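# Place the green block into the blue tray

## Task

Get the green block into the blue tray. It fails if the robot falls over or is left leaning, or if anything is knocked or set outside the work area.

## Robot and tools

Robot: a Rainbow Robotics RB-Y1 on a two-wheel differential base with two rear casters. It has a folding torso (leg with ankle, knee and hip, then chest), a head with head_camera, and two 7-joint arms. Each arm has a parallel gripper and a wrist camera (left_wrist_camera, right_wrist_camera) in a case that sticks out sideways and can strike things. The base is 0.58 m wide, extends 0.10 m in front of the drive axle and 0.57 m behind it, and sweeps a 0.58 m radius when spinning in place. It cannot move sideways.

Frames (metres): the base frame has its origin on the floor between the drive wheels, x forward, y left, z up. chest, left_hand and right_hand are printed in it. A hand point sits between the finger pads, 0.03 m short of the tips. Fingers point along the hand's -z and close along its x. Printed hand positions can drift from reality at long reach or under load. base_odometry is in the frame where the base started. Heading is in rad, positive to the left, and wheel slip counts as motion.

move: every key except cameras and blocking forms one action. Allowed mixes: base and/or joints (optionally min_time_s or contact_limits); target alone or with min_time_s; or contact_limits alone. An empty call just reports state and images.
- base: a velocity command, not a position. x_m_s is forward speed, 0.005 to 1.5 m/s either sign, or 0. turn_rad_s is turn rate, positive left, 0.02 to 1.509 either sign, or 0. for_s runs 0.1 to 5 s. Keys left out are 0. Acceleration is 0.4 m/s² (turns 0.5 rad/s²), so distance is roughly speed times for_s. Coasting to rest can take up to about 3 s after for_s ends.
- joints: absolute joint targets, keyed by name, in rad (grippers in m, the opening between pads, 0 to 0.1). Ranges include: torso_squat_rad 0..1.2 (lowers the level chest); torso_shift_rad -0.3..0.6 (hips forward); torso_pitch_rad -0.2..1.4 (forward bow); torso_yaw_rad -1.5..1.5 (left positive; lift both arms out by at least 0.2 rad roll first); shoulder_pitch ±2.356 (negative swings forward and up); left_shoulder_roll 0..3.141 and right_shoulder_roll -3.141..0 (outward lift); shoulder_yaw ±2.094; elbow -2.617..0.01 (negative bends); forearm_roll ±3.141; wrist_pitch -1.57..1.919 (negative tips the hand forward); hand_roll ±2.705; head_pan_rad ±0.523 (left positive); head_tilt_rad -0.35..1.57 (down positive). The torso also has combined limits: squat+shift<=1.52; squat-shift+pitch<=1.57; shift+0.5pitch-0.4squat<=0.7; shift+0.3pitch-0.5squat<=0.39.
- target: an absolute pose for one hand. It takes side ("left"/"right"), x, y, z in m in the base frame (-3 to 3), and quat_wxyz written as the hand lines print it. It is solved into joint angles and moves on an arc. Split long moves into short steps. It cannot be sent while another move is still running.
- min_time_s (0.1 to 8): the shortest duration for the arm, head and torso motions. Short values can speed up head and torso.
- contact_limits: gripper current caps in mA (200 to 672.5) for left_gripper_m / right_gripper_m. They persist until changed and start at 672.5.
- cameras: a list drawn from head_camera, left_wrist_camera, right_wrist_camera, all. blocking false returns after about 0.5 s while motion continues.

wait(seconds 0..10, cameras) lets time pass and returns state. stop(cameras) brakes all running motions. zoom_image(camera, region [x0,y0,x1,y1] pixels, at most 504 square) enlarges part of the latest image. read_manual gives licences only. finished_scene ends the scene for good, so the block must already rest in the tray.

Results: move reads "done" or the worst status. Hand status is reached (within 10 mm and 2 degrees), short (with the error), or refused (with a reason). Other joint words: off_target (resting away from target, maybe still pushing), not_followed (the arm-collision check held it back; "joint command not followed" with a cause), time_out, contact_stop (torso only), limit_stop_at_<name> (self-collision guard or built-in limit), torque_fault, and limit_stop_at_motor_heat. A stop you did not command, or a refusal, cancels the rest of that reply's calls. on_its_own lists things the robot did by itself. Other readings: lidar_m has 12 sectors of 30 degrees, first ahead and counting counter-clockwise, seen at 0.23 m height. motor_effort gives wheel load in %, with peak in brackets; a wheel at rest pushing on nothing reads under about 30. You also get joint and external torques, wrist force/torque (raw and offset), and motor temperatures.

Grasping: command an opening at least 0.005 m narrower than the block. The gripper then squeezes at about 44-55 N per pad and reports off_target or done, which is normal.

Avoid: bowing or squatting quickly with arms extended, or braking hard while driving forward, since both can tip the robot. Don't drive into furniture; the wheels keep pushing, may stall, and shut off for 2 s. Don't let the arms hit or press each other, and don't close a gripper on the other hand. Don't push hard enough to reach joint load limits (elbows 31.6 N m, wrist joints 22), which freezes the robot for 10 s. Don't hold stretched or loaded poses for long, which overheats motors. Don't drop the block from height, slam into things, or nudge anything out of the work area.

Each tool is called after "Request:" as name(argument=value, ...), one argument or row to a line, values as JSON.

## Session

Request:
move(
)

Scene clock: 0.00 s.
Joint torques (N m): no reading
External joint torques (N m): no reading
Motor temperatures (°C): left_arm=[41 34 30 38 37 35 36] | right_arm=[39 40 28 31 40 39 39]
Wrist force (N): no reading
Wrist torque (N m): no reading
Wrist force, peak (N): no reading
base_odometry: x=+0.000 y=+0.000 heading=+0.000
lidar_m: 2.61 2.75 2.37 2.41 2.96 2.63 2.64 2.10 1.39 1.38 2.25 2.50
base_status: not commanded
joint_positions: torso_squat_rad=+0.350 torso_shift_rad=+0.000 torso_pitch_rad=+0.000 torso_yaw_rad=+0.000 left_shoulder_pitch_rad=+0.030 left_shoulder_roll_rad=+0.020 left_shoulder_yaw_rad=+0.037 left_elbow_rad=-0.264 left_forearm_roll_rad=+0.030 left_wrist_pitch_rad=-0.006 left_hand_roll_rad=+0.032 left_gripper_m=+0.099 right_shoulder_pitch_rad=+0.024 right_shoulder_roll_rad=-0.015 right_shoulder_yaw_rad=+0.007 right_elbow_rad=-0.152 right_forearm_roll_rad=+0.000 right_wrist_pitch_rad=-0.031 right_hand_roll_rad=+0.023 right_gripper_m=+0.100 head_pan_rad=+0.000 head_tilt_rad=+0.400
joint_status: not commanded
wheel_motors_off: 0
motor_effort: left_wheel=+1 right_wheel=+0
chest: x=-0.2280 y=-0.0008 z=+1.2475 quat_wxyz=(+1.000, +0.000, +0.000, +0.000) (m; base frame)
left_hand: x=-0.1202 y=+0.2412 z=+0.5712 quat_wxyz=(+0.991, +0.010, -0.121, +0.053) (m; base frame)
right_hand: x=-0.1642 y=-0.2317 z=+0.5653 quat_wxyz=(+0.997, -0.008, -0.080, +0.011) (m; base frame)
pictures: head_camera, left_wrist_camera, right_wrist_camera

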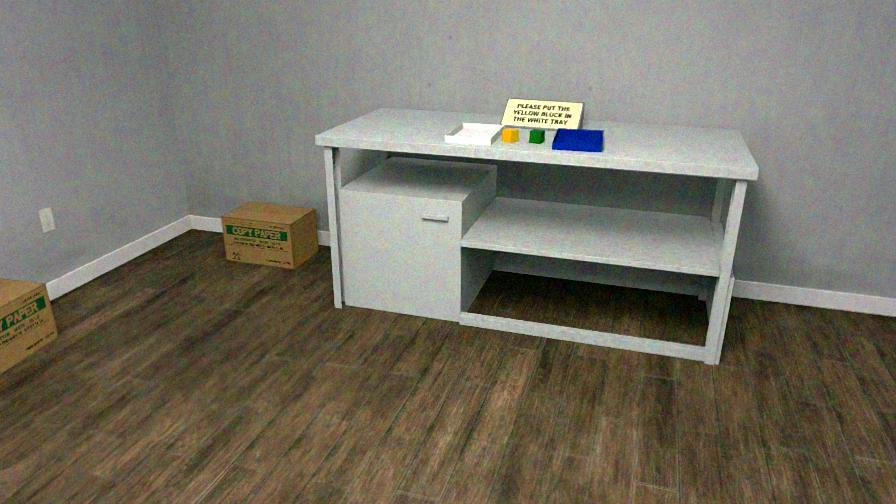

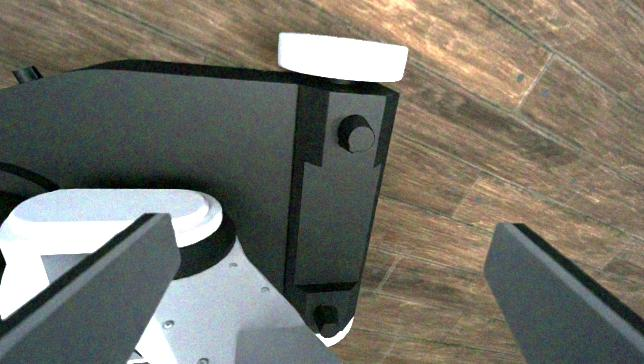

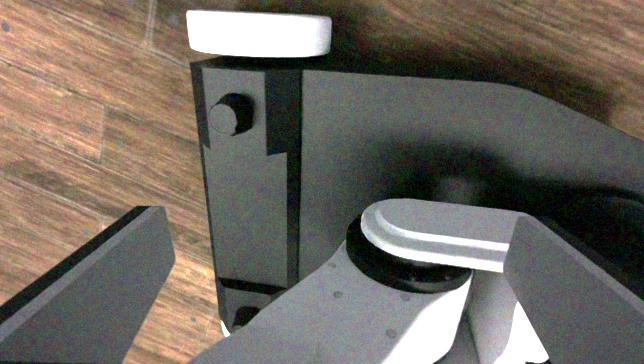

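Request:
zoom_image(
  camera="head_camera",
  region=[400, 80, 660, 200],
)

Scaled by 1.938 from the camera's 896x504 image, which has a finer 1280x720 frame.

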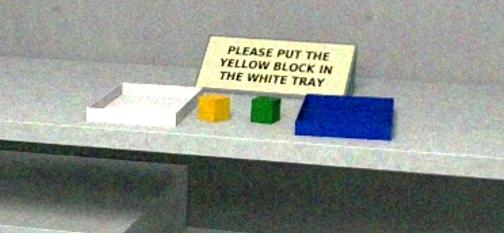

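Request:
move(
  base={"x_m_s": 0.8, "for_s": 2.0},
  joints={"right_elbow_rad": -2.2, "right_shoulder_roll_rad": -0.25, "head_tilt_rad": 0.55},
)

Request:
move(
  base={"turn_rad_s": -0.4, "for_s": 0.71},
  cameras=["head_camera"],
)

Scene clock: 23.47 s.
Joint torques (N m): left_arm=[-1.29 0.86 -0.3 -1.05 0.31 -0.48 -0.02] | right_arm=[-9.25 -3.02 -2.97 -9.29 0.59 -1.72 -0.07]
External joint torques (N m): left_arm=[0.95 -0.03 -0.38 0.33 0.3 0.11 -0.01] | right_arm=[0.69 0.78 -0.25 -0.13 0.41 -0.19 -0.11]
Wrist force (N): left_arm=[1.8 2.0 -4.0] | right_arm=[-4.1 2.5 3.8]
Wrist torque (N m): left_arm=[-0.14 0.34 0.26] | right_arm=[-0.24 -0.20 -0.09]
Wrist force, peak (N): left_arm=[2.3 1.9 -4.0] | right_arm=[-5.4 1.9 -4.9]
move: done
base_odometry: x=+1.600 y=+0.000 heading=+0.000
lidar_m: 1.02 1.19 1.86 1.87 2.28 4.14 4.18 2.22 2.35 2.38 1.32 1.63
base_status: done (sent for 2 of 2 s)
joint_positions: torso_squat_rad=+0.350 torso_shift_rad=+0.000 torso_pitch_rad=+0.000 torso_yaw_rad=+0.000 left_shoulder_pitch_rad=+0.030 left_shoulder_roll_rad=+0.020 left_shoulder_yaw_rad=+0.037 left_elbow_rad=-0.264 left_forearm_roll_rad=+0.030 left_wrist_pitch_rad=-0.006 left_hand_roll_rad=+0.032 left_gripper_m=+0.099 right_shoulder_pitch_rad=+0.024 right_shoulder_roll_rad=-0.250 right_shoulder_yaw_rad=+0.007 right_elbow_rad=-2.200 right_forearm_roll_rad=+0.000 right_wrist_pitch_rad=-0.031 right_hand_roll_rad=+0.023 right_gripper_m=+0.100 head_pan_rad=+0.000 head_tilt_rad=+0.550
joint_status: all done
wheel_motors_off: 0
motor_effort: left_wheel=-1(27) right_wheel=+0(31)
chest: x=-0.2280 y=-0.0008 z=+1.2475 quat_wxyz=(+1.000, +0.000, +0.000, +0.000) (m; base frame)
left_hand: x=-0.1201 y=+0.2412 z=+0.5712 quat_wxyz=(+0.991, +0.010, -0.121, +0.053) (m; base frame)
right_hand: x=+0.2100 y=-0.2238 z=+1.3082 quat_wxyz=(+0.446, -0.064, -0.885, +0.117) (m; base frame)
pictures: none

Scene clock: 25.17 s.
Joint torques (N m): left_arm=[-1.55 1.06 -0.24 -1.01 0.2 -0.58 -0.04] | right_arm=[-9.46 -2.89 -2.89 -9.27 0.35 -1.8 0.07]
External joint torques (N m): left_arm=[0.69 0.18 -0.32 0.37 0.19 0 -0.03] | right_arm=[0.48 0.9 -0.17 -0.11 0.18 -0.27 0.03]
Wrist force (N): left_arm=[2.0 1.8 -3.8] | right_arm=[-4.1 2.8 4.4]
Wrist torque (N m): left_arm=[-0.12 0.37 0.27] | right_arm=[-0.30 -0.20 -0.08]
Wrist force, peak (N): left_arm=[2.1 2.1 -4.0] | right_arm=[-4.8 3.1 4.3]
move: done
base_odometry: x=+1.600 y=+0.000 heading=-0.245
lidar_m: 1.02 1.06 2.04 1.88 1.99 3.51 4.14 3.15 2.22 2.36 1.32 1.46
base_status: done (sent for 0.7 of 0.7 s)
joint_positions: torso_squat_rad=+0.350 torso_shift_rad=+0.000 torso_pitch_rad=+0.000 torso_yaw_rad=+0.000 left_shoulder_pitch_rad=+0.030 left_shoulder_roll_rad=+0.020 left_shoulder_yaw_rad=+0.037 left_elbow_rad=-0.264 left_forearm_roll_rad=+0.030 left_wrist_pitch_rad=-0.006 left_hand_roll_rad=+0.032 left_gripper_m=+0.099 right_shoulder_pitch_rad=+0.024 right_shoulder_roll_rad=-0.250 right_shoulder_yaw_rad=+0.007 right_elbow_rad=-2.200 right_forearm_roll_rad=+0.000 right_wrist_pitch_rad=-0.031 right_hand_roll_rad=+0.023 right_gripper_m=+0.100 head_pan_rad=+0.000 head_tilt_rad=+0.550
joint_status: not commanded
wheel_motors_off: 0
motor_effort: left_wheel=-1(21) right_wheel=-3(32)
chest: x=-0.2280 y=-0.0008 z=+1.2475 quat_wxyz=(+1.000, +0.000, +0.000, +0.000) (m; base frame)
left_hand: x=-0.1202 y=+0.2412 z=+0.5712 quat_wxyz=(+0.991, +0.010, -0.121, +0.053) (m; base frame)
right_hand: x=+0.2100 y=-0.2237 z=+1.3082 quat_wxyz=(+0.446, -0.064, -0.885, +0.117) (m; base frame)
pictures: head_camera

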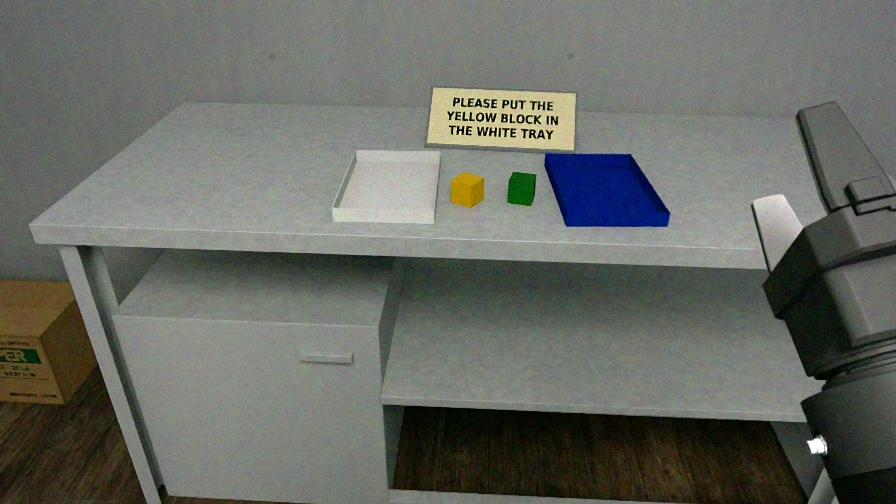

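Request:
move(
  base={"x_m_s": 0.4, "for_s": 1.6},
)

Request:
move(
  joints={"torso_shift_rad": 0.25, "torso_pitch_rad": 0.55, "head_tilt_rad": 0.5},
  cameras=["head_camera", "right_wrist_camera"],
)

Scene clock: 52.57 s.
Joint torques (N m): left_arm=[-1.5 0.96 -0.27 -1.17 0.2 -0.73 -0.07] | right_arm=[-9.43 -3.19 -2.68 -9.08 0.38 -1.97 0.01]
External joint torques (N m): left_arm=[0.74 0.07 -0.35 0.21 0.19 -0.14 -0.06] | right_arm=[0.51 0.61 0.04 0.09 0.21 -0.44 -0.03]
Wrist force (N): left_arm=[2.1 1.8 -3.8] | right_arm=[-4.9 2.7 4.3]
Wrist torque (N m): left_arm=[-0.12 0.38 0.26] | right_arm=[-0.28 -0.31 -0.08]
Wrist force, peak (N): left_arm=[2.2 1.9 -4.1] | right_arm=[-4.6 2.7 4.8]
move: done
base_odometry: x=+2.221 y=-0.155 heading=-0.245
lidar_m: 0.45 0.39 0.56 1.88 1.93 3.12 4.79 2.63 2.46 1.01 1.03 1.03
base_status: done (sent for 1.6 of 1.6 s)
joint_positions: torso_squat_rad=+0.350 torso_shift_rad=+0.000 torso_pitch_rad=+0.000 torso_yaw_rad=+0.000 left_shoulder_pitch_rad=+0.030 left_shoulder_roll_rad=+0.020 left_shoulder_yaw_rad=+0.037 left_elbow_rad=-0.264 left_forearm_roll_rad=+0.030 left_wrist_pitch_rad=-0.006 left_hand_roll_rad=+0.032 left_gripper_m=+0.099 right_shoulder_pitch_rad=+0.024 right_shoulder_roll_rad=-0.250 right_shoulder_yaw_rad=+0.007 right_elbow_rad=-2.200 right_forearm_roll_rad=+0.000 right_wrist_pitch_rad=-0.031 right_hand_roll_rad=+0.023 right_gripper_m=+0.100 head_pan_rad=+0.000 head_tilt_rad=+0.550
joint_status: not commanded
wheel_motors_off: 0
motor_effort: left_wheel=-4(22) right_wheel=+6(33)
chest: x=-0.2280 y=-0.0008 z=+1.2475 quat_wxyz=(+1.000, +0.000, +0.000, +0.000) (m; base frame)
left_hand: x=-0.1202 y=+0.2412 z=+0.5712 quat_wxyz=(+0.991, +0.010, -0.121, +0.053) (m; base frame)
right_hand: x=+0.2100 y=-0.2237 z=+1.3082 quat_wxyz=(+0.446, -0.064, -0.885, +0.117) (m; base frame)
pictures: none

Scene clock: 55.43 s.
Joint torques (N m): left_arm=[12.38 1.05 0.3 5.11 0.17 0.54 -0.01] | right_arm=[-0.98 -2.47 -3.06 -10.69 0.29 -2.39 -0.16]
External joint torques (N m): left_arm=[-0.16 0.15 0.08 0.66 0.17 0.04 -0.02] | right_arm=[0.15 0.78 -0.53 -0.22 0.07 -0.43 -0.21]
Wrist force (N): left_arm=[5.2 1.4 -3.6] | right_arm=[-5.2 1.9 0.6]
Wrist torque (N m): left_arm=[-0.07 0.52 0.24] | right_arm=[-0.20 -0.26 -0.10]
Wrist force, peak (N): left_arm=[5.4 1.4 -3.7] | right_arm=[-5.5 2.6 2.9]
move: done
base_odometry: x=+2.221 y=-0.155 heading=-0.245
lidar_m: 0.45 0.38 0.56 1.89 1.92 3.13 4.78 2.64 2.47 1.01 1.03 1.02
base_status: not commanded
joint_positions: torso_squat_rad=+0.350 torso_shift_rad=+0.250 torso_pitch_rad=+0.550 torso_yaw_rad=+0.000 left_shoulder_pitch_rad=+0.030 left_shoulder_roll_rad=+0.020 left_shoulder_yaw_rad=+0.037 left_elbow_rad=-0.264 left_forearm_roll_rad=+0.030 left_wrist_pitch_rad=-0.006 left_hand_roll_rad=+0.032 left_gripper_m=+0.099 right_shoulder_pitch_rad=+0.024 right_shoulder_roll_rad=-0.250 right_shoulder_yaw_rad=+0.007 right_elbow_rad=-2.200 right_forearm_roll_rad=+0.000 right_wrist_pitch_rad=-0.031 right_hand_roll_rad=+0.023 right_gripper_m=+0.100 head_pan_rad=+0.000 head_tilt_rad=+0.500
joint_status: all done
wheel_motors_off: 0
motor_effort: left_wheel=-4(5) right_wheel=+3(8)
chest: x=+0.0964 y=-0.0007 z=+1.1814 quat_wxyz=(+0.962, +0.000, +0.272, +0.000) (m; base frame)
left_hand: x=-0.1654 y=+0.2412 z=+0.5486 quat_wxyz=(+0.987, +0.024, +0.153, +0.048) (m; base frame)
right_hand: x=+0.5016 y=-0.2235 z=+1.0042 quat_wxyz=(+0.669, -0.030, -0.731, +0.130) (m; base frame)
pictures: head_camera, right_wrist_camera

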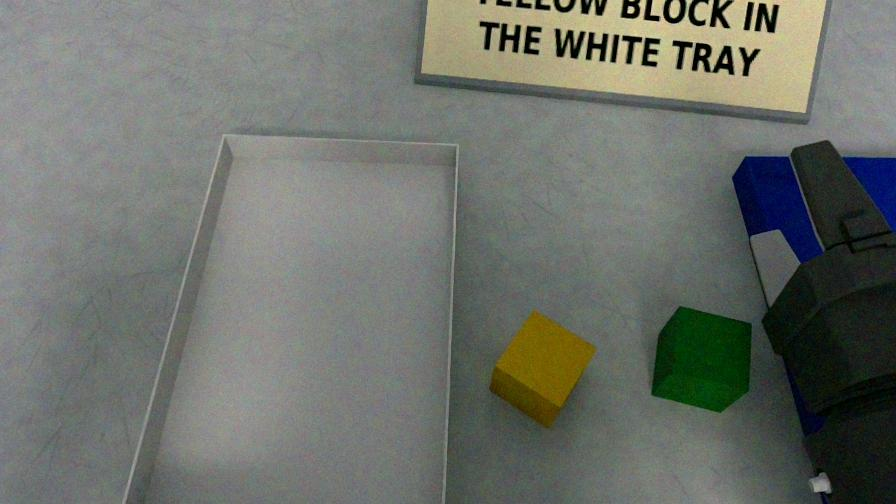

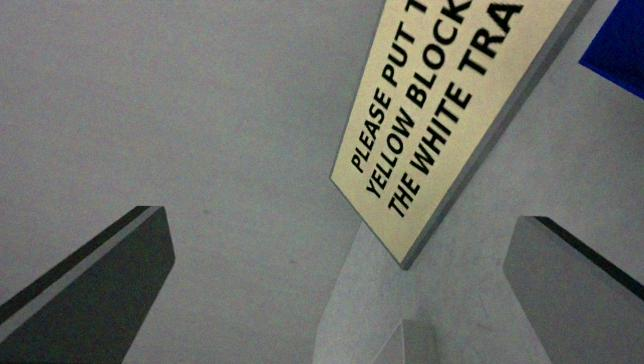

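Request:
zoom_image(
  camera="head_camera",
  region=[600, 270, 800, 440],
)

Scaled by 2.520 from the camera's 896x504 image, which has a finer 1280x720 frame.

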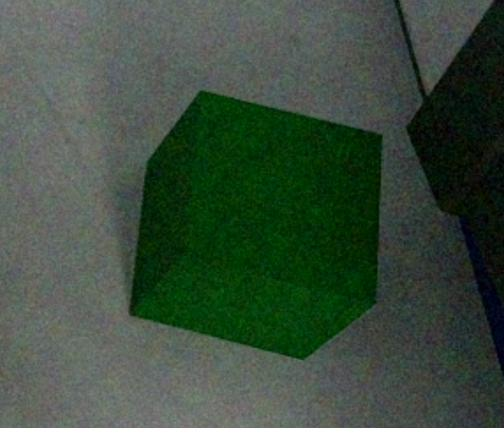

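Request:
move(
  target={"side": "right", "x": 0.472, "y": -0.186, "z": 1.03, "quat_wxyz": [0.9925, 0, 0, -0.1219]},
  min_time_s=2,
  cameras=["head_camera", "right_wrist_camera"],
)

Scene clock: 88.53 s.
Joint torques (N m): left_arm=[12.1 0.64 0.11 5.22 0.08 0.55 0.01] | right_arm=[-8.29 2.17 1.25 -7.03 0.66 -1.91 -0.2]
External joint torques (N m): left_arm=[-0.44 -0.26 -0.11 0.77 0.08 0.05 -0.01] | right_arm=[0.06 1.22 0.82 -0.85 0.2 -0.49 -0.24]
Wrist force (N): left_arm=[5.2 1.3 -3.5] | right_arm=[-3.4 0.9 -4.3]
Wrist torque (N m): left_arm=[-0.07 0.51 0.23] | right_arm=[-0.12 -0.15 0.03]
Wrist force, peak (N): left_arm=[5.5 1.4 -3.7] | right_arm=[-5.9 2.4 0.7]
move: short
base_odometry: x=+2.221 y=-0.155 heading=-0.245
lidar_m: 0.44 0.37 0.56 1.88 1.94 3.15 4.78 2.64 2.47 1.01 1.04 1.04
base_status: not commanded
joint_positions: torso_squat_rad=+0.350 torso_shift_rad=+0.250 torso_pitch_rad=+0.550 torso_yaw_rad=+0.000 left_shoulder_pitch_rad=+0.030 left_shoulder_roll_rad=+0.020 left_shoulder_yaw_rad=+0.037 left_elbow_rad=-0.264 left_forearm_roll_rad=+0.030 left_wrist_pitch_rad=-0.006 left_hand_roll_rad=+0.032 left_gripper_m=+0.099 right_shoulder_pitch_rad=-0.623 right_shoulder_roll_rad=+0.000 right_shoulder_yaw_rad=+0.196 right_elbow_rad=-2.617 right_forearm_roll_rad=+0.519 right_wrist_pitch_rad=+1.919 right_hand_roll_rad=-0.255 right_gripper_m=+0.100 head_pan_rad=+0.000 head_tilt_rad=+0.500
joint_status: all done
wheel_motors_off: 0
motor_effort: left_wheel=-3(4) right_wheel=+3(3)
chest: x=+0.0964 y=-0.0007 z=+1.1814 quat_wxyz=(+0.962, +0.000, +0.272, +0.000) (m; base frame)
left_hand: x=-0.1654 y=+0.2412 z=+0.5486 quat_wxyz=(+0.987, +0.024, +0.153, +0.048) (m; base frame)
right_hand: x=+0.4724 y=-0.1861 z=+1.0292 quat_wxyz=(+0.914, -0.050, -0.387, -0.112) (m; base frame)
right_hand_status: short (checked arc, as near as the solve gets, planned for 2.0 s): 1 mm and 46.0 deg off. The place is met; only the turn is off.
pictures: head_camera, right_wrist_camera

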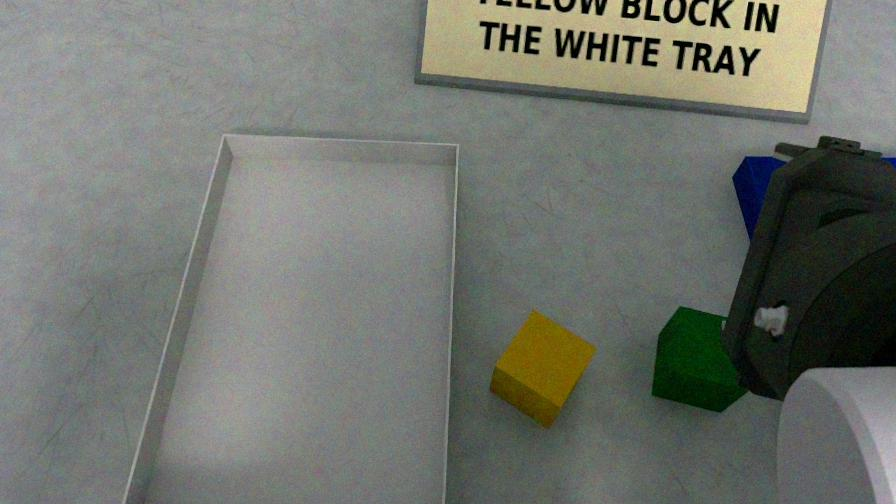

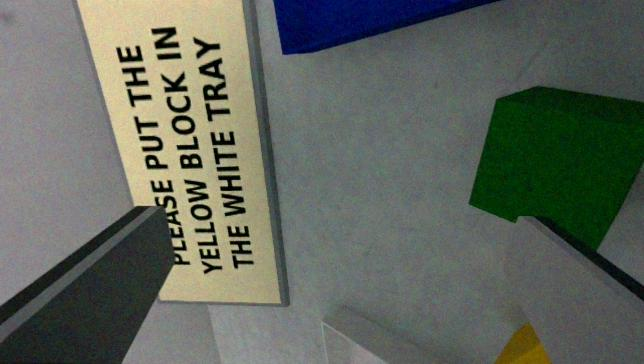

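Request:
move(
  joints={"torso_pitch_rad": 0.3, "head_tilt_rad": 0.75},
)

Request:
move(
  target={"side": "right", "x": 0.472, "y": -0.186, "z": 1.0, "quat_wxyz": [0.9925, 0, 0, -0.1219]},
  min_time_s=1.5,
  cameras=["head_camera", "right_wrist_camera"],
)

Scene clock: 93.97 s.
Joint torques (N m): left_arm=[5.8 0.85 -0.11 2.37 0.27 0.08 -0.08] | right_arm=[-10.46 0.72 0.11 -5.42 0.82 -1.91 -0.43]
External joint torques (N m): left_arm=[-0.24 -0.08 -0.27 0.51 0.27 0.07 -0.08] | right_arm=[0.5 0.47 0.16 -0.74 0.46 -0.18 -0.48]
Wrist force (N): left_arm=[3.7 1.7 -3.8] | right_arm=[-4.4 0.5 -2.8]
Wrist torque (N m): left_arm=[-0.11 0.45 0.24] | right_arm=[-0.08 -0.24 0.01]
Wrist force, peak (N): left_arm=[5.6 1.5 -3.7] | right_arm=[-3.9 0.7 -4.2]
move: done
base_odometry: x=+2.221 y=-0.155 heading=-0.245
lidar_m: 0.45 0.37 0.55 1.88 1.95 3.13 4.78 2.65 2.46 1.00 1.03 1.02
base_status: not commanded
joint_positions: torso_squat_rad=+0.350 torso_shift_rad=+0.250 torso_pitch_rad=+0.300 torso_yaw_rad=+0.000 left_shoulder_pitch_rad=+0.030 left_shoulder_roll_rad=+0.020 left_shoulder_yaw_rad=+0.037 left_elbow_rad=-0.264 left_forearm_roll_rad=+0.030 left_wrist_pitch_rad=-0.006 left_hand_roll_rad=+0.032 left_gripper_m=+0.099 right_shoulder_pitch_rad=-0.623 right_shoulder_roll_rad=+0.000 right_shoulder_yaw_rad=+0.196 right_elbow_rad=-2.617 right_forearm_roll_rad=+0.519 right_wrist_pitch_rad=+1.919 right_hand_roll_rad=-0.255 right_gripper_m=+0.100 head_pan_rad=+0.000 head_tilt_rad=+0.750
joint_status: all done
wheel_motors_off: 0
motor_effort: left_wheel=-3(4) right_wheel=+3(3)
chest: x=+0.0261 y=-0.0008 z=+1.2132 quat_wxyz=(+0.989, +0.000, +0.149, +0.000) (m; base frame)
left_hand: x=-0.0709 y=+0.2413 z=+0.5353 quat_wxyz=(+0.998, +0.018, +0.028, +0.051) (m; base frame)
right_hand: x=+0.4280 y=-0.1862 z=+1.1589 quat_wxyz=(+0.858, -0.036, -0.498, -0.118) (m; base frame)
pictures: none

Scene clock: 95.80 s.
Joint torques (N m): left_arm=[6.42 1.01 -0.04 2.48 0.12 0.1 -0.08] | right_arm=[-15.43 -1.12 0.43 -7.29 0.38 -1.07 -0.37]
External joint torques (N m): left_arm=[0.38 0.08 -0.2 0.62 0.12 0.1 -0.08] | right_arm=[-0.53 1.01 -0.25 0.54 0.2 -0.13 -0.4]
Wrist force (N): left_arm=[3.8 1.7 -3.8] | right_arm=[-1.7 0.2 -5.4]
Wrist torque (N m): left_arm=[-0.11 0.44 0.23] | right_arm=[-0.06 -0.05 0.03]
Wrist force, peak (N): left_arm=[3.9 1.6 -4.2] | right_arm=[-2.4 0.0 -5.9]
move: short
base_odometry: x=+2.221 y=-0.155 heading=-0.245
lidar_m: 0.47 0.38 0.56 1.88 1.95 3.14 4.79 2.64 2.46 0.99 1.03 1.02
base_status: not commanded
joint_positions: torso_squat_rad=+0.350 torso_shift_rad=+0.250 torso_pitch_rad=+0.300 torso_yaw_rad=+0.000 left_shoulder_pitch_rad=+0.030 left_shoulder_roll_rad=+0.020 left_shoulder_yaw_rad=+0.037 left_elbow_rad=-0.264 left_forearm_roll_rad=+0.030 left_wrist_pitch_rad=-0.006 left_hand_roll_rad=+0.032 left_gripper_m=+0.099 right_shoulder_pitch_rad=-0.687 right_shoulder_roll_rad=+0.000 right_shoulder_yaw_rad=-0.152 right_elbow_rad=-2.041 right_forearm_roll_rad=+0.074 right_wrist_pitch_rad=+1.919 right_hand_roll_rad=-0.279 right_gripper_m=+0.100 head_pan_rad=+0.000 head_tilt_rad=+0.750
joint_status: all done
wheel_motors_off: 0
motor_effort: left_wheel=-2(3) right_wheel=+3(3)
chest: x=+0.0261 y=-0.0008 z=+1.2132 quat_wxyz=(+0.989, +0.000, +0.149, +0.000) (m; base frame)
left_hand: x=-0.0709 y=+0.2413 z=+0.5353 quat_wxyz=(+0.998, +0.018, +0.028, +0.051) (m; base frame)
right_hand: x=+0.4722 y=-0.1860 z=+0.9994 quat_wxyz=(+0.966, +0.034, -0.228, -0.119) (m; base frame)
right_hand_status: short (checked arc, as near as the solve gets, planned for 1.5 s): 1 mm and 26.7 deg off. The place is met; only the turn is off.
pictures: head_camera, right_wrist_camera

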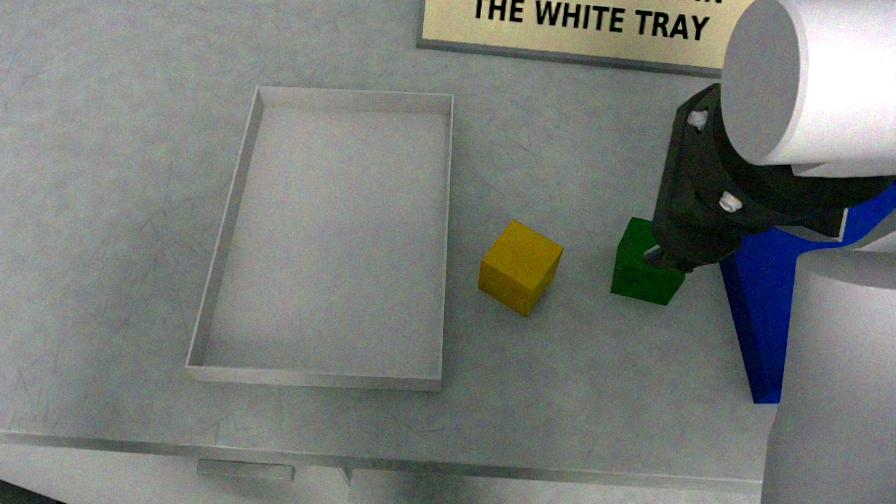

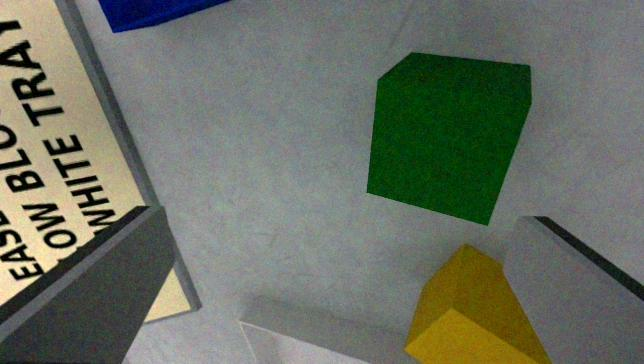

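Request:
move(
  base={"x_m_s": -0.1, "turn_rad_s": 0.1, "for_s": 0.5},
)

Request:
move(
  target={"side": "right", "x": 0.510, "y": -0.209, "z": 0.98, "quat_wxyz": [0.9895, 0, 0, -0.1445]},
  min_time_s=1.5,
  cameras=["head_camera", "right_wrist_camera"],
)

Scene clock: 112.50 s.
Joint torques (N m): left_arm=[5.45 1.14 -0.23 2.38 0.14 0 -0.11] | right_arm=[-14.76 -1.29 0.2 -7.8 0.75 -1.16 -0.42]
External joint torques (N m): left_arm=[-0.59 0.2 -0.39 0.52 0.13 0 -0.11] | right_arm=[0.14 0.83 -0.48 0.02 0.57 -0.22 -0.44]
Wrist force (N): left_arm=[3.7 1.6 -3.9] | right_arm=[-2.2 -0.2 -5.4]
Wrist torque (N m): left_arm=[-0.10 0.44 0.23] | right_arm=[-0.03 -0.12 0.04]
Wrist force, peak (N): left_arm=[4.2 1.9 -3.9] | right_arm=[-2.1 0.1 -6.0]
move: done
base_odometry: x=+2.172 y=-0.145 heading=-0.195
lidar_m: 0.43 0.45 0.67 1.88 2.22 3.11 4.74 2.60 2.44 1.00 1.03 1.07
base_status: done (sent for 0.5 of 0.5 s)
joint_positions: torso_squat_rad=+0.350 torso_shift_rad=+0.250 torso_pitch_rad=+0.300 torso_yaw_rad=+0.000 left_shoulder_pitch_rad=+0.030 left_shoulder_roll_rad=+0.020 left_shoulder_yaw_rad=+0.037 left_elbow_rad=-0.264 left_forearm_roll_rad=+0.030 left_wrist_pitch_rad=-0.006 left_hand_roll_rad=+0.032 left_gripper_m=+0.099 right_shoulder_pitch_rad=-0.687 right_shoulder_roll_rad=+0.000 right_shoulder_yaw_rad=-0.152 right_elbow_rad=-2.041 right_forearm_roll_rad=+0.074 right_wrist_pitch_rad=+1.919 right_hand_roll_rad=-0.279 right_gripper_m=+0.100 head_pan_rad=+0.000 head_tilt_rad=+0.750
joint_status: not commanded
wheel_motors_off: 0
motor_effort: left_wheel=-5(20) right_wheel=+0(15)
chest: x=+0.0260 y=-0.0008 z=+1.2133 quat_wxyz=(+0.989, +0.000, +0.149, +0.000) (m; base frame)
left_hand: x=-0.0710 y=+0.2413 z=+0.5354 quat_wxyz=(+0.998, +0.018, +0.028, +0.051) (m; base frame)
right_hand: x=+0.4723 y=-0.1860 z=+0.9995 quat_wxyz=(+0.966, +0.034, -0.228, -0.119) (m; base frame)
pictures: none

Scene clock: 114.33 s.
Joint torques (N m): left_arm=[5.51 1.14 -0.09 2.33 0.2 0.08 0] | right_arm=[-19.54 -3.76 1.15 -7.81 0.68 -0.78 0.17]
External joint torques (N m): left_arm=[-0.53 0.2 -0.25 0.47 0.2 0.07 0] | right_arm=[-0.74 0.61 -0.71 0.43 0.45 -0.18 0.15]
Wrist force (N): left_arm=[3.9 1.9 -3.9] | right_arm=[-1.1 0.1 -5.2]
Wrist torque (N m): left_arm=[-0.15 0.47 0.24] | right_arm=[-0.01 -0.07 -0.17]
Wrist force, peak (N): left_arm=[4.0 1.8 -4.0] | right_arm=[-2.4 0.1 -5.7]
move: short
base_odometry: x=+2.172 y=-0.145 heading=-0.195
lidar_m: 0.43 0.44 0.68 1.87 2.23 3.10 4.74 2.60 2.45 1.02 1.04 1.07
base_status: not commanded
joint_positions: torso_squat_rad=+0.350 torso_shift_rad=+0.250 torso_pitch_rad=+0.300 torso_yaw_rad=+0.000 left_shoulder_pitch_rad=+0.030 left_shoulder_roll_rad=+0.020 left_shoulder_yaw_rad=+0.037 left_elbow_rad=-0.264 left_forearm_roll_rad=+0.030 left_wrist_pitch_rad=-0.006 left_hand_roll_rad=+0.032 left_gripper_m=+0.099 right_shoulder_pitch_rad=-0.934 right_shoulder_roll_rad=+0.000 right_shoulder_yaw_rad=-0.343 right_elbow_rad=-1.642 right_forearm_roll_rad=+0.191 right_wrist_pitch_rad=+1.919 right_hand_roll_rad=-0.196 right_gripper_m=+0.100 head_pan_rad=+0.000 head_tilt_rad=+0.750
joint_status: all done
wheel_motors_off: 0
motor_effort: left_wheel=-4(5) right_wheel=+0(0)
chest: x=+0.0260 y=-0.0008 z=+1.2133 quat_wxyz=(+0.989, +0.000, +0.149, +0.000) (m; base frame)
left_hand: x=-0.0710 y=+0.2413 z=+0.5354 quat_wxyz=(+0.998, +0.018, +0.028, +0.051) (m; base frame)
right_hand: x=+0.5108 y=-0.2091 z=+0.9792 quat_wxyz=(+0.980, +0.002, -0.139, -0.143) (m; base frame)
right_hand_status: short (checked arc, as near as the solve gets, planned for 1.5 s): 1 mm and 16.0 deg off. The place is met; only the turn is off.
pictures: head_camera, right_wrist_camera

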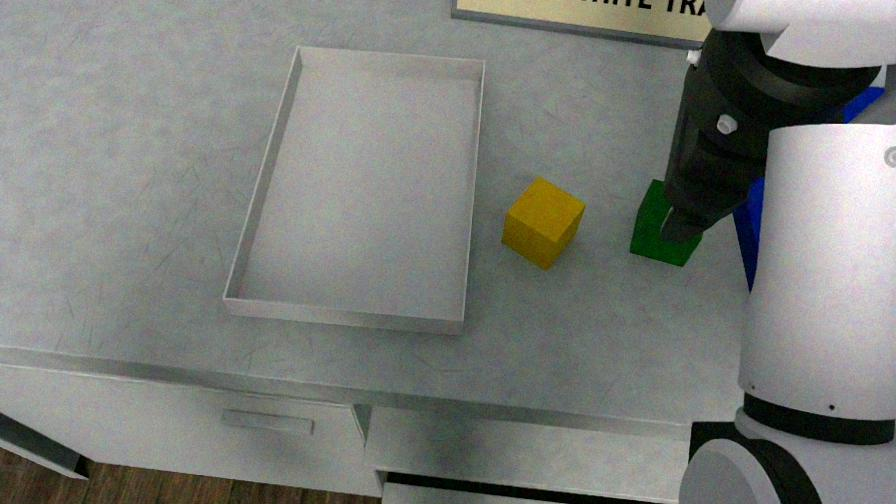

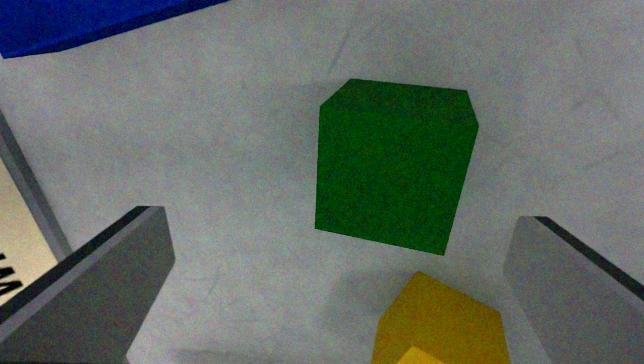

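Request:
move(
  target={"side": "right", "x": 0.510, "y": -0.209, "z": 0.93, "quat_wxyz": [0.9895, 0, 0, -0.1445]},
  min_time_s=1,
  cameras=["head_camera", "right_wrist_camera"],
)

Scene clock: 120.13 s.
Joint torques (N m): left_arm=[5.63 0.89 -0.06 2.43 0.23 -0.06 0] | right_arm=[-20.02 -5.4 1.2 -8.19 0.25 -0.29 -0.36]
External joint torques (N m): left_arm=[-0.4 -0.05 -0.23 0.57 0.22 -0.07 -0.01] | right_arm=[1.32 0.86 -0.58 0.36 0.02 -0.24 -0.36]
Wrist force (N): left_arm=[3.9 1.5 -3.7] | right_arm=[1.1 1.0 -5.9]
Wrist torque (N m): left_arm=[-0.10 0.47 0.23] | right_arm=[-0.12 0.05 0.08]
Wrist force, peak (N): left_arm=[3.9 1.5 -4.2] | right_arm=[-0.4 1.0 -6.9]
move: done
base_odometry: x=+2.172 y=-0.145 heading=-0.195
lidar_m: 0.44 0.44 0.67 1.87 2.25 3.10 4.74 2.61 2.43 1.03 1.05 1.07
base_status: not commanded
joint_positions: torso_squat_rad=+0.350 torso_shift_rad=+0.250 torso_pitch_rad=+0.300 torso_yaw_rad=+0.000 left_shoulder_pitch_rad=+0.030 left_shoulder_roll_rad=+0.020 left_shoulder_yaw_rad=+0.037 left_elbow_rad=-0.264 left_forearm_roll_rad=+0.030 left_wrist_pitch_rad=-0.006 left_hand_roll_rad=+0.032 left_gripper_m=+0.099 right_shoulder_pitch_rad=-1.098 right_shoulder_roll_rad=-0.074 right_shoulder_yaw_rad=-0.433 right_elbow_rad=-1.173 right_forearm_roll_rad=+0.170 right_wrist_pitch_rad=+1.897 right_hand_roll_rad=-0.215 right_gripper_m=+0.100 head_pan_rad=+0.000 head_tilt_rad=+0.750
joint_status: all done
wheel_motors_off: 0
motor_effort: left_wheel=-4(5) right_wheel=+0(1)
chest: x=+0.0260 y=-0.0008 z=+1.2132 quat_wxyz=(+0.989, +0.000, +0.149, +0.000) (m; base frame)
left_hand: x=-0.0709 y=+0.2413 z=+0.5354 quat_wxyz=(+0.998, +0.018, +0.028, +0.051) (m; base frame)
right_hand: x=+0.5098 y=-0.2090 z=+0.9302 quat_wxyz=(+0.990, +0.000, -0.001, -0.144) (m; base frame)
right_hand_status: reached (checked arc, planned for 1.0 s): 0 mm and 0.1 deg off.
pictures: head_camera, right_wrist_camera

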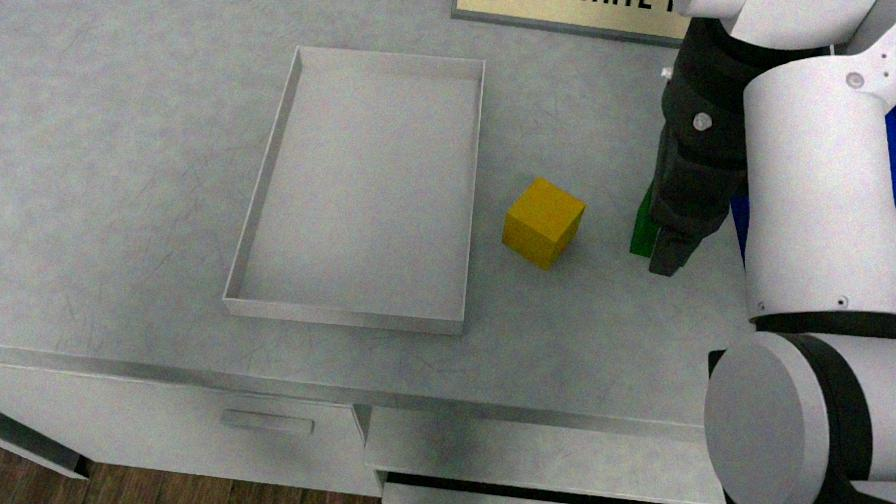

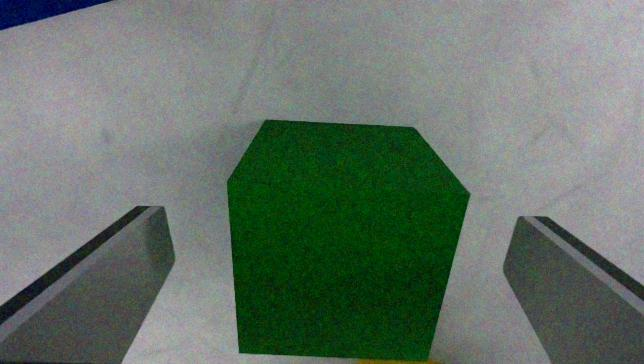

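Request:
move(
  target={"side": "right", "x": 0.510, "y": -0.209, "z": 0.912, "quat_wxyz": [0.9895, 0, 0, -0.1445]},
  min_time_s=0.7,
  cameras=["head_camera", "right_wrist_camera"],
)

Request:
zoom_image(
  camera="head_camera",
  region=[580, 130, 800, 300],
)

Scene clock: 138.17 s.
Joint torques (N m): left_arm=[5.82 1.32 0.02 2.48 0.15 -0.03 -0.05] | right_arm=[-18.86 -4.07 0.52 -8.36 0.24 -0.37 -0.41]
External joint torques (N m): left_arm=[-0.21 0.38 -0.14 0.62 0.14 -0.04 -0.06] | right_arm=[2.4 2.14 -1.22 0.26 0 -0.32 -0.41]
Wrist force (N): left_arm=[3.6 1.7 -4.0] | right_arm=[0.1 1.1 -6.2]
Wrist torque (N m): left_arm=[-0.11 0.43 0.24] | right_arm=[-0.10 -0.04 0.09]
Wrist force, peak (N): left_arm=[4.0 1.6 -4.1] | right_arm=[0.8 1.8 -6.5]
move: done
base_odometry: x=+2.172 y=-0.145 heading=-0.195
lidar_m: 0.43 0.45 0.67 1.88 2.22 3.11 4.74 2.60 2.43 1.01 1.04 1.06
base_status: not commanded
joint_positions: torso_squat_rad=+0.350 torso_shift_rad=+0.250 torso_pitch_rad=+0.300 torso_yaw_rad=+0.000 left_shoulder_pitch_rad=+0.030 left_shoulder_roll_rad=+0.020 left_shoulder_yaw_rad=+0.037 left_elbow_rad=-0.264 left_forearm_roll_rad=+0.030 left_wrist_pitch_rad=-0.006 left_hand_roll_rad=+0.032 left_gripper_m=+0.099 right_shoulder_pitch_rad=-1.085 right_shoulder_roll_rad=-0.073 right_shoulder_yaw_rad=-0.434 right_elbow_rad=-1.125 right_forearm_roll_rad=+0.167 right_wrist_pitch_rad=+1.838 right_hand_roll_rad=-0.219 right_gripper_m=+0.100 head_pan_rad=+0.000 head_tilt_rad=+0.750
joint_status: all done
wheel_motors_off: 0
motor_effort: left_wheel=-5(6) right_wheel=+0(1)
chest: x=+0.0260 y=-0.0008 z=+1.2132 quat_wxyz=(+0.989, +0.000, +0.149, +0.000) (m; base frame)
left_hand: x=-0.0709 y=+0.2413 z=+0.5354 quat_wxyz=(+0.998, +0.018, +0.028, +0.051) (m; base frame)
right_hand: x=+0.5102 y=-0.2090 z=+0.9123 quat_wxyz=(+0.990, +0.000, +0.000, -0.144) (m; base frame)
right_hand_status: reached (checked arc, planned for 0.7 s): 0 mm and 0.1 deg off.
pictures: head_camera, right_wrist_camera

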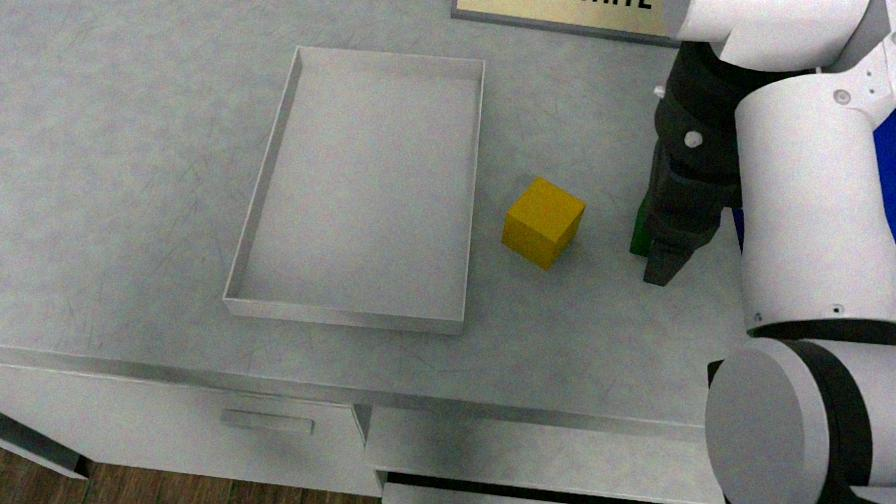

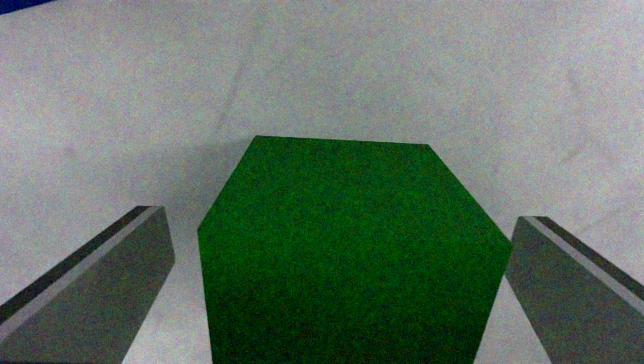

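Scaled by 2.291 from the camera's 896x504 image, which has a finer 1280x720 frame.

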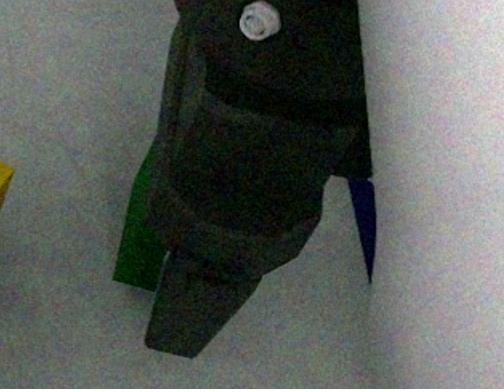

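Request:
move(
  joints={"right_gripper_m": 0.035},
  cameras=["right_wrist_camera"],
)

Scene clock: 144.97 s.
Joint torques (N m): left_arm=[5.62 0.99 -0.32 2.23 0.22 0 -0.06] | right_arm=[-18.61 -4.38 1.06 -7.97 0.38 -0.46 -0.33]
External joint torques (N m): left_arm=[-0.42 0.05 -0.49 0.37 0.22 0 -0.06] | right_arm=[2.65 1.82 -0.68 0.65 0.13 -0.41 -0.33]
Wrist force (N): left_arm=[3.7 1.6 -4.0] | right_arm=[0.8 0.9 -4.6]
Wrist torque (N m): left_arm=[-0.10 0.44 0.24] | right_arm=[-0.13 -0.07 0.10]
Wrist force, peak (N): left_arm=[4.0 1.7 -4.0] | right_arm=[1.1 1.2 -6.6]
move: off_target
base_odometry: x=+2.172 y=-0.145 heading=-0.195
lidar_m: 0.42 0.44 0.67 1.89 2.22 3.10 4.74 2.60 2.44 1.02 1.04 1.06
base_status: not commanded
joint_positions: torso_squat_rad=+0.350 torso_shift_rad=+0.250 torso_pitch_rad=+0.300 torso_yaw_rad=+0.000 left_shoulder_pitch_rad=+0.030 left_shoulder_roll_rad=+0.020 left_shoulder_yaw_rad=+0.037 left_elbow_rad=-0.264 left_forearm_roll_rad=+0.030 left_wrist_pitch_rad=-0.006 left_hand_roll_rad=+0.032 left_gripper_m=+0.099 right_shoulder_pitch_rad=-1.085 right_shoulder_roll_rad=-0.073 right_shoulder_yaw_rad=-0.434 right_elbow_rad=-1.125 right_forearm_roll_rad=+0.167 right_wrist_pitch_rad=+1.838 right_hand_roll_rad=-0.219 right_gripper_m=+0.050 head_pan_rad=+0.000 head_tilt_rad=+0.750
joint_status: right_gripper_m off_target (ended at +0.050, target +0.035)
wheel_motors_off: 0
motor_effort: left_wheel=-4(5) right_wheel=+0(1)
chest: x=+0.0260 y=-0.0008 z=+1.2132 quat_wxyz=(+0.989, +0.000, +0.149, +0.000) (m; base frame)
left_hand: x=-0.0709 y=+0.2413 z=+0.5354 quat_wxyz=(+0.998, +0.018, +0.028, +0.051) (m; base frame)
right_hand: x=+0.5102 y=-0.2090 z=+0.9123 quat_wxyz=(+0.990, +0.000, +0.000, -0.144) (m; base frame)
pictures: right_wrist_camera

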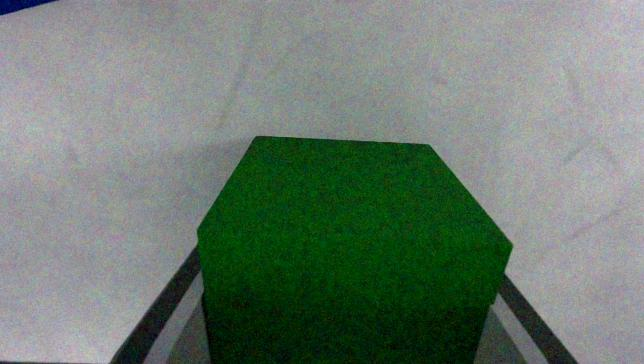

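Request:
move(
  target={"side": "right", "x": 0.512, "y": -0.209, "z": 0.965, "quat_wxyz": [0.9895, 0, 0, -0.1445]},
  min_time_s=1,
)

Request:
move(
  target={"side": "right", "x": 0.52, "y": -0.37, "z": 0.965, "quat_wxyz": [0.9895, 0, 0, -0.1445]},
  min_time_s=1.5,
  cameras=["head_camera", "right_wrist_camera"],
)

Scene clock: 159.80 s.
Joint torques (N m): left_arm=[6.05 1.11 -0.03 2.46 0.25 -0.01 -0.14] | right_arm=[-22.23 -5.81 4.4 -7.28 0.63 -0.08 0]
External joint torques (N m): left_arm=[0.01 0.17 -0.19 0.6 0.24 -0.01 -0.14] | right_arm=[0.99 1.36 -0.14 -0.05 0.35 -0.24 0.01]
Wrist force (N): left_arm=[3.7 1.5 -4.0] | right_arm=[1.9 1.4 -6.9]
Wrist torque (N m): left_arm=[-0.09 0.44 0.24] | right_arm=[-0.11 0.12 -0.14]
Wrist force, peak (N): left_arm=[3.8 1.7 -4.2] | right_arm=[0.1 1.4 -7.5]
move: short
base_odometry: x=+2.172 y=-0.145 heading=-0.195
lidar_m: 0.43 0.43 0.67 1.88 2.22 3.10 4.75 2.60 2.43 1.01 1.04 1.07
base_status: not commanded
joint_positions: torso_squat_rad=+0.350 torso_shift_rad=+0.250 torso_pitch_rad=+0.300 torso_yaw_rad=+0.000 left_shoulder_pitch_rad=+0.030 left_shoulder_roll_rad=+0.020 left_shoulder_yaw_rad=+0.037 left_elbow_rad=-0.264 left_forearm_roll_rad=+0.030 left_wrist_pitch_rad=-0.006 left_hand_roll_rad=+0.032 left_gripper_m=+0.099 right_shoulder_pitch_rad=-1.372 right_shoulder_roll_rad=+0.000 right_shoulder_yaw_rad=-0.853 right_elbow_rad=-0.987 right_forearm_roll_rad=+0.586 right_wrist_pitch_rad=+1.919 right_hand_roll_rad=-0.031 right_gripper_m=+0.050 head_pan_rad=+0.000 head_tilt_rad=+0.750
joint_status: all done
wheel_motors_off: 0
motor_effort: left_wheel=-5(6) right_wheel=+0(1)
chest: x=+0.0260 y=-0.0008 z=+1.2132 quat_wxyz=(+0.989, +0.000, +0.149, +0.000) (m; base frame)
left_hand: x=-0.0709 y=+0.2413 z=+0.5354 quat_wxyz=(+0.998, +0.018, +0.028, +0.051) (m; base frame)
right_hand: x=+0.5136 y=-0.2093 z=+0.9644 quat_wxyz=(+0.988, -0.003, +0.054, -0.144) (m; base frame)
right_hand_status: short (checked arc, as near as the solve gets, planned for 1.0 s): 2 mm and 6.2 deg off. The place is met; only the turn is off.
pictures: none

Scene clock: 161.63 s.
Joint torques (N m): left_arm=[6.23 0.94 -0.03 2.27 0.12 0.1 0.03] | right_arm=[-20.7 -10.05 3.35 -7.17 0.24 -0.41 0.11]
External joint torques (N m): left_arm=[0.19 0 -0.19 0.41 0.11 0.1 0.03] | right_arm=[1.43 1.23 -0.66 0.59 0 -0.34 0.11]
Wrist force (N): left_arm=[3.7 1.7 -3.8] | right_arm=[0.7 1.0 -6.5]
Wrist torque (N m): left_arm=[-0.12 0.45 0.24] | right_arm=[-0.10 0.05 -0.09]
Wrist force, peak (N): left_arm=[3.8 1.8 -4.2] | right_arm=[1.7 1.5 -7.5]
move: done
base_odometry: x=+2.172 y=-0.145 heading=-0.195
lidar_m: 0.43 0.45 0.67 1.88 2.22 3.10 4.74 2.61 2.45 1.01 1.05 1.06
base_status: not commanded
joint_positions: torso_squat_rad=+0.350 torso_shift_rad=+0.250 torso_pitch_rad=+0.300 torso_yaw_rad=+0.000 left_shoulder_pitch_rad=+0.030 left_shoulder_roll_rad=+0.020 left_shoulder_yaw_rad=+0.037 left_elbow_rad=-0.264 left_forearm_roll_rad=+0.030 left_wrist_pitch_rad=-0.006 left_hand_roll_rad=+0.032 left_gripper_m=+0.099 right_shoulder_pitch_rad=-1.287 right_shoulder_roll_rad=-0.299 right_shoulder_yaw_rad=-0.948 right_elbow_rad=-0.951 right_forearm_roll_rad=+0.493 right_wrist_pitch_rad=+1.818 right_hand_roll_rad=+0.247 right_gripper_m=+0.050 head_pan_rad=+0.000 head_tilt_rad=+0.750
joint_status: all done
wheel_motors_off: 0
motor_effort: left_wheel=-5(6) right_wheel=-1(1)
chest: x=+0.0260 y=-0.0008 z=+1.2132 quat_wxyz=(+0.989, +0.000, +0.149, +0.000) (m; base frame)
left_hand: x=-0.0709 y=+0.2413 z=+0.5354 quat_wxyz=(+0.998, +0.018, +0.028, +0.051) (m; base frame)
right_hand: x=+0.5198 y=-0.3699 z=+0.9652 quat_wxyz=(+0.990, +0.000, -0.001, -0.144) (m; base frame)
right_hand_status: reached (checked arc, planned for 1.5 s): 0 mm and 0.1 deg off.
pictures: head_camera, right_wrist_camera

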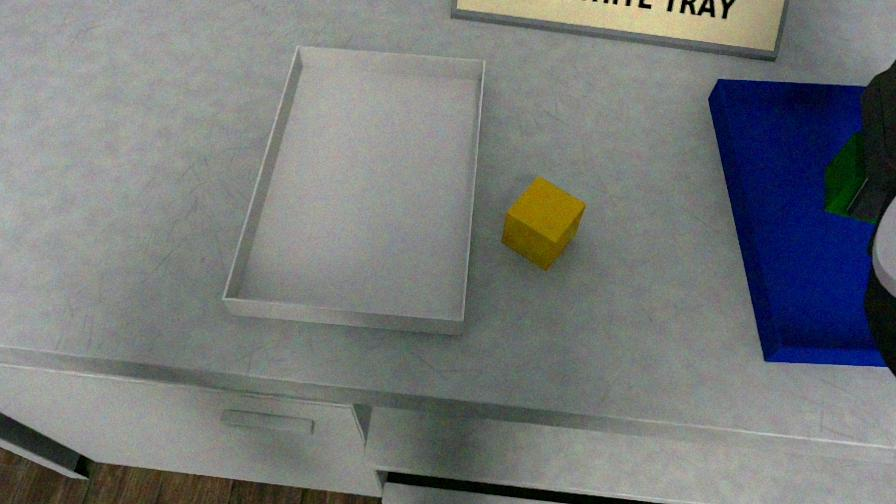

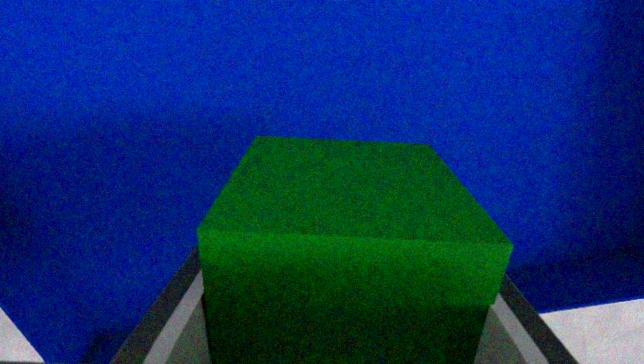

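Request:
move(
  target={"side": "right", "x": 0.52, "y": -0.383, "z": 0.922, "quat_wxyz": [0.9895, 0, 0, -0.1445]},
  min_time_s=1.2,
  cameras=["head_camera", "right_wrist_camera"],
)

Request:
zoom_image(
  camera="head_camera",
  region=[700, 70, 896, 250],
)

Scene clock: 165.80 s.
Joint torques (N m): left_arm=[5.88 0.96 -0.03 2.4 0.27 0.02 0.04] | right_arm=[-20 -10.71 1.95 -7.46 0.38 -0.36 -0.32]
External joint torques (N m): left_arm=[-0.16 0.02 -0.19 0.54 0.27 0.01 0.03] | right_arm=[1.81 1.1 -1.54 0.43 0.13 -0.28 -0.32]
Wrist force (N): left_arm=[3.8 1.8 -3.9] | right_arm=[0.3 1.2 -6.3]
Wrist torque (N m): left_arm=[-0.13 0.46 0.24] | right_arm=[-0.08 0.00 0.07]
Wrist force, peak (N): left_arm=[3.9 1.6 -4.2] | right_arm=[0.8 1.6 -7.3]
move: done
base_odometry: x=+2.172 y=-0.145 heading=-0.195
lidar_m: 0.44 0.44 0.68 1.89 2.23 3.10 4.74 2.61 2.44 1.01 1.05 1.07
base_status: not commanded
joint_positions: torso_squat_rad=+0.350 torso_shift_rad=+0.250 torso_pitch_rad=+0.300 torso_yaw_rad=+0.000 left_shoulder_pitch_rad=+0.030 left_shoulder_roll_rad=+0.020 left_shoulder_yaw_rad=+0.037 left_elbow_rad=-0.264 left_forearm_roll_rad=+0.030 left_wrist_pitch_rad=-0.006 left_hand_roll_rad=+0.032 left_gripper_m=+0.099 right_shoulder_pitch_rad=-1.250 right_shoulder_roll_rad=-0.338 right_shoulder_yaw_rad=-0.974 right_elbow_rad=-0.800 right_forearm_roll_rad=+0.466 right_wrist_pitch_rad=+1.668 right_hand_roll_rad=+0.232 right_gripper_m=+0.050 head_pan_rad=+0.000 head_tilt_rad=+0.750
joint_status: all done
wheel_motors_off: 0
motor_effort: left_wheel=-5(6) right_wheel=+0(1)
chest: x=+0.0260 y=-0.0008 z=+1.2132 quat_wxyz=(+0.989, +0.000, +0.149, +0.000) (m; base frame)
left_hand: x=-0.0709 y=+0.2413 z=+0.5354 quat_wxyz=(+0.998, +0.018, +0.028, +0.051) (m; base frame)
right_hand: x=+0.5195 y=-0.3826 z=+0.9224 quat_wxyz=(+0.990, +0.000, -0.003, -0.144) (m; base frame)
right_hand_status: reached (checked arc, planned for 1.2 s): 1 mm and 0.3 deg off.
pictures: head_camera, right_wrist_camera

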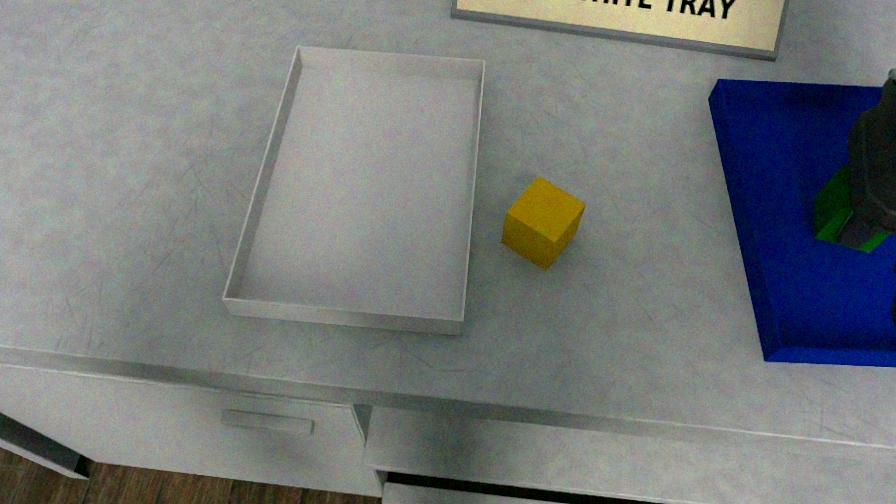

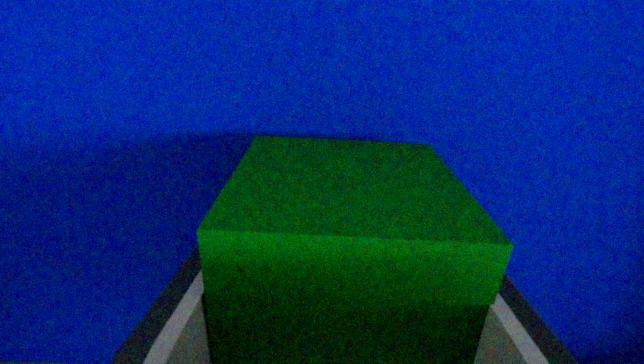

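Scaled by 2.571 from the camera's 896x504 image, which has a finer 1280x720 frame.

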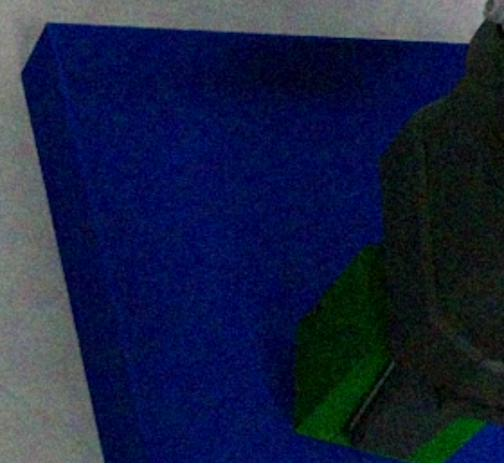

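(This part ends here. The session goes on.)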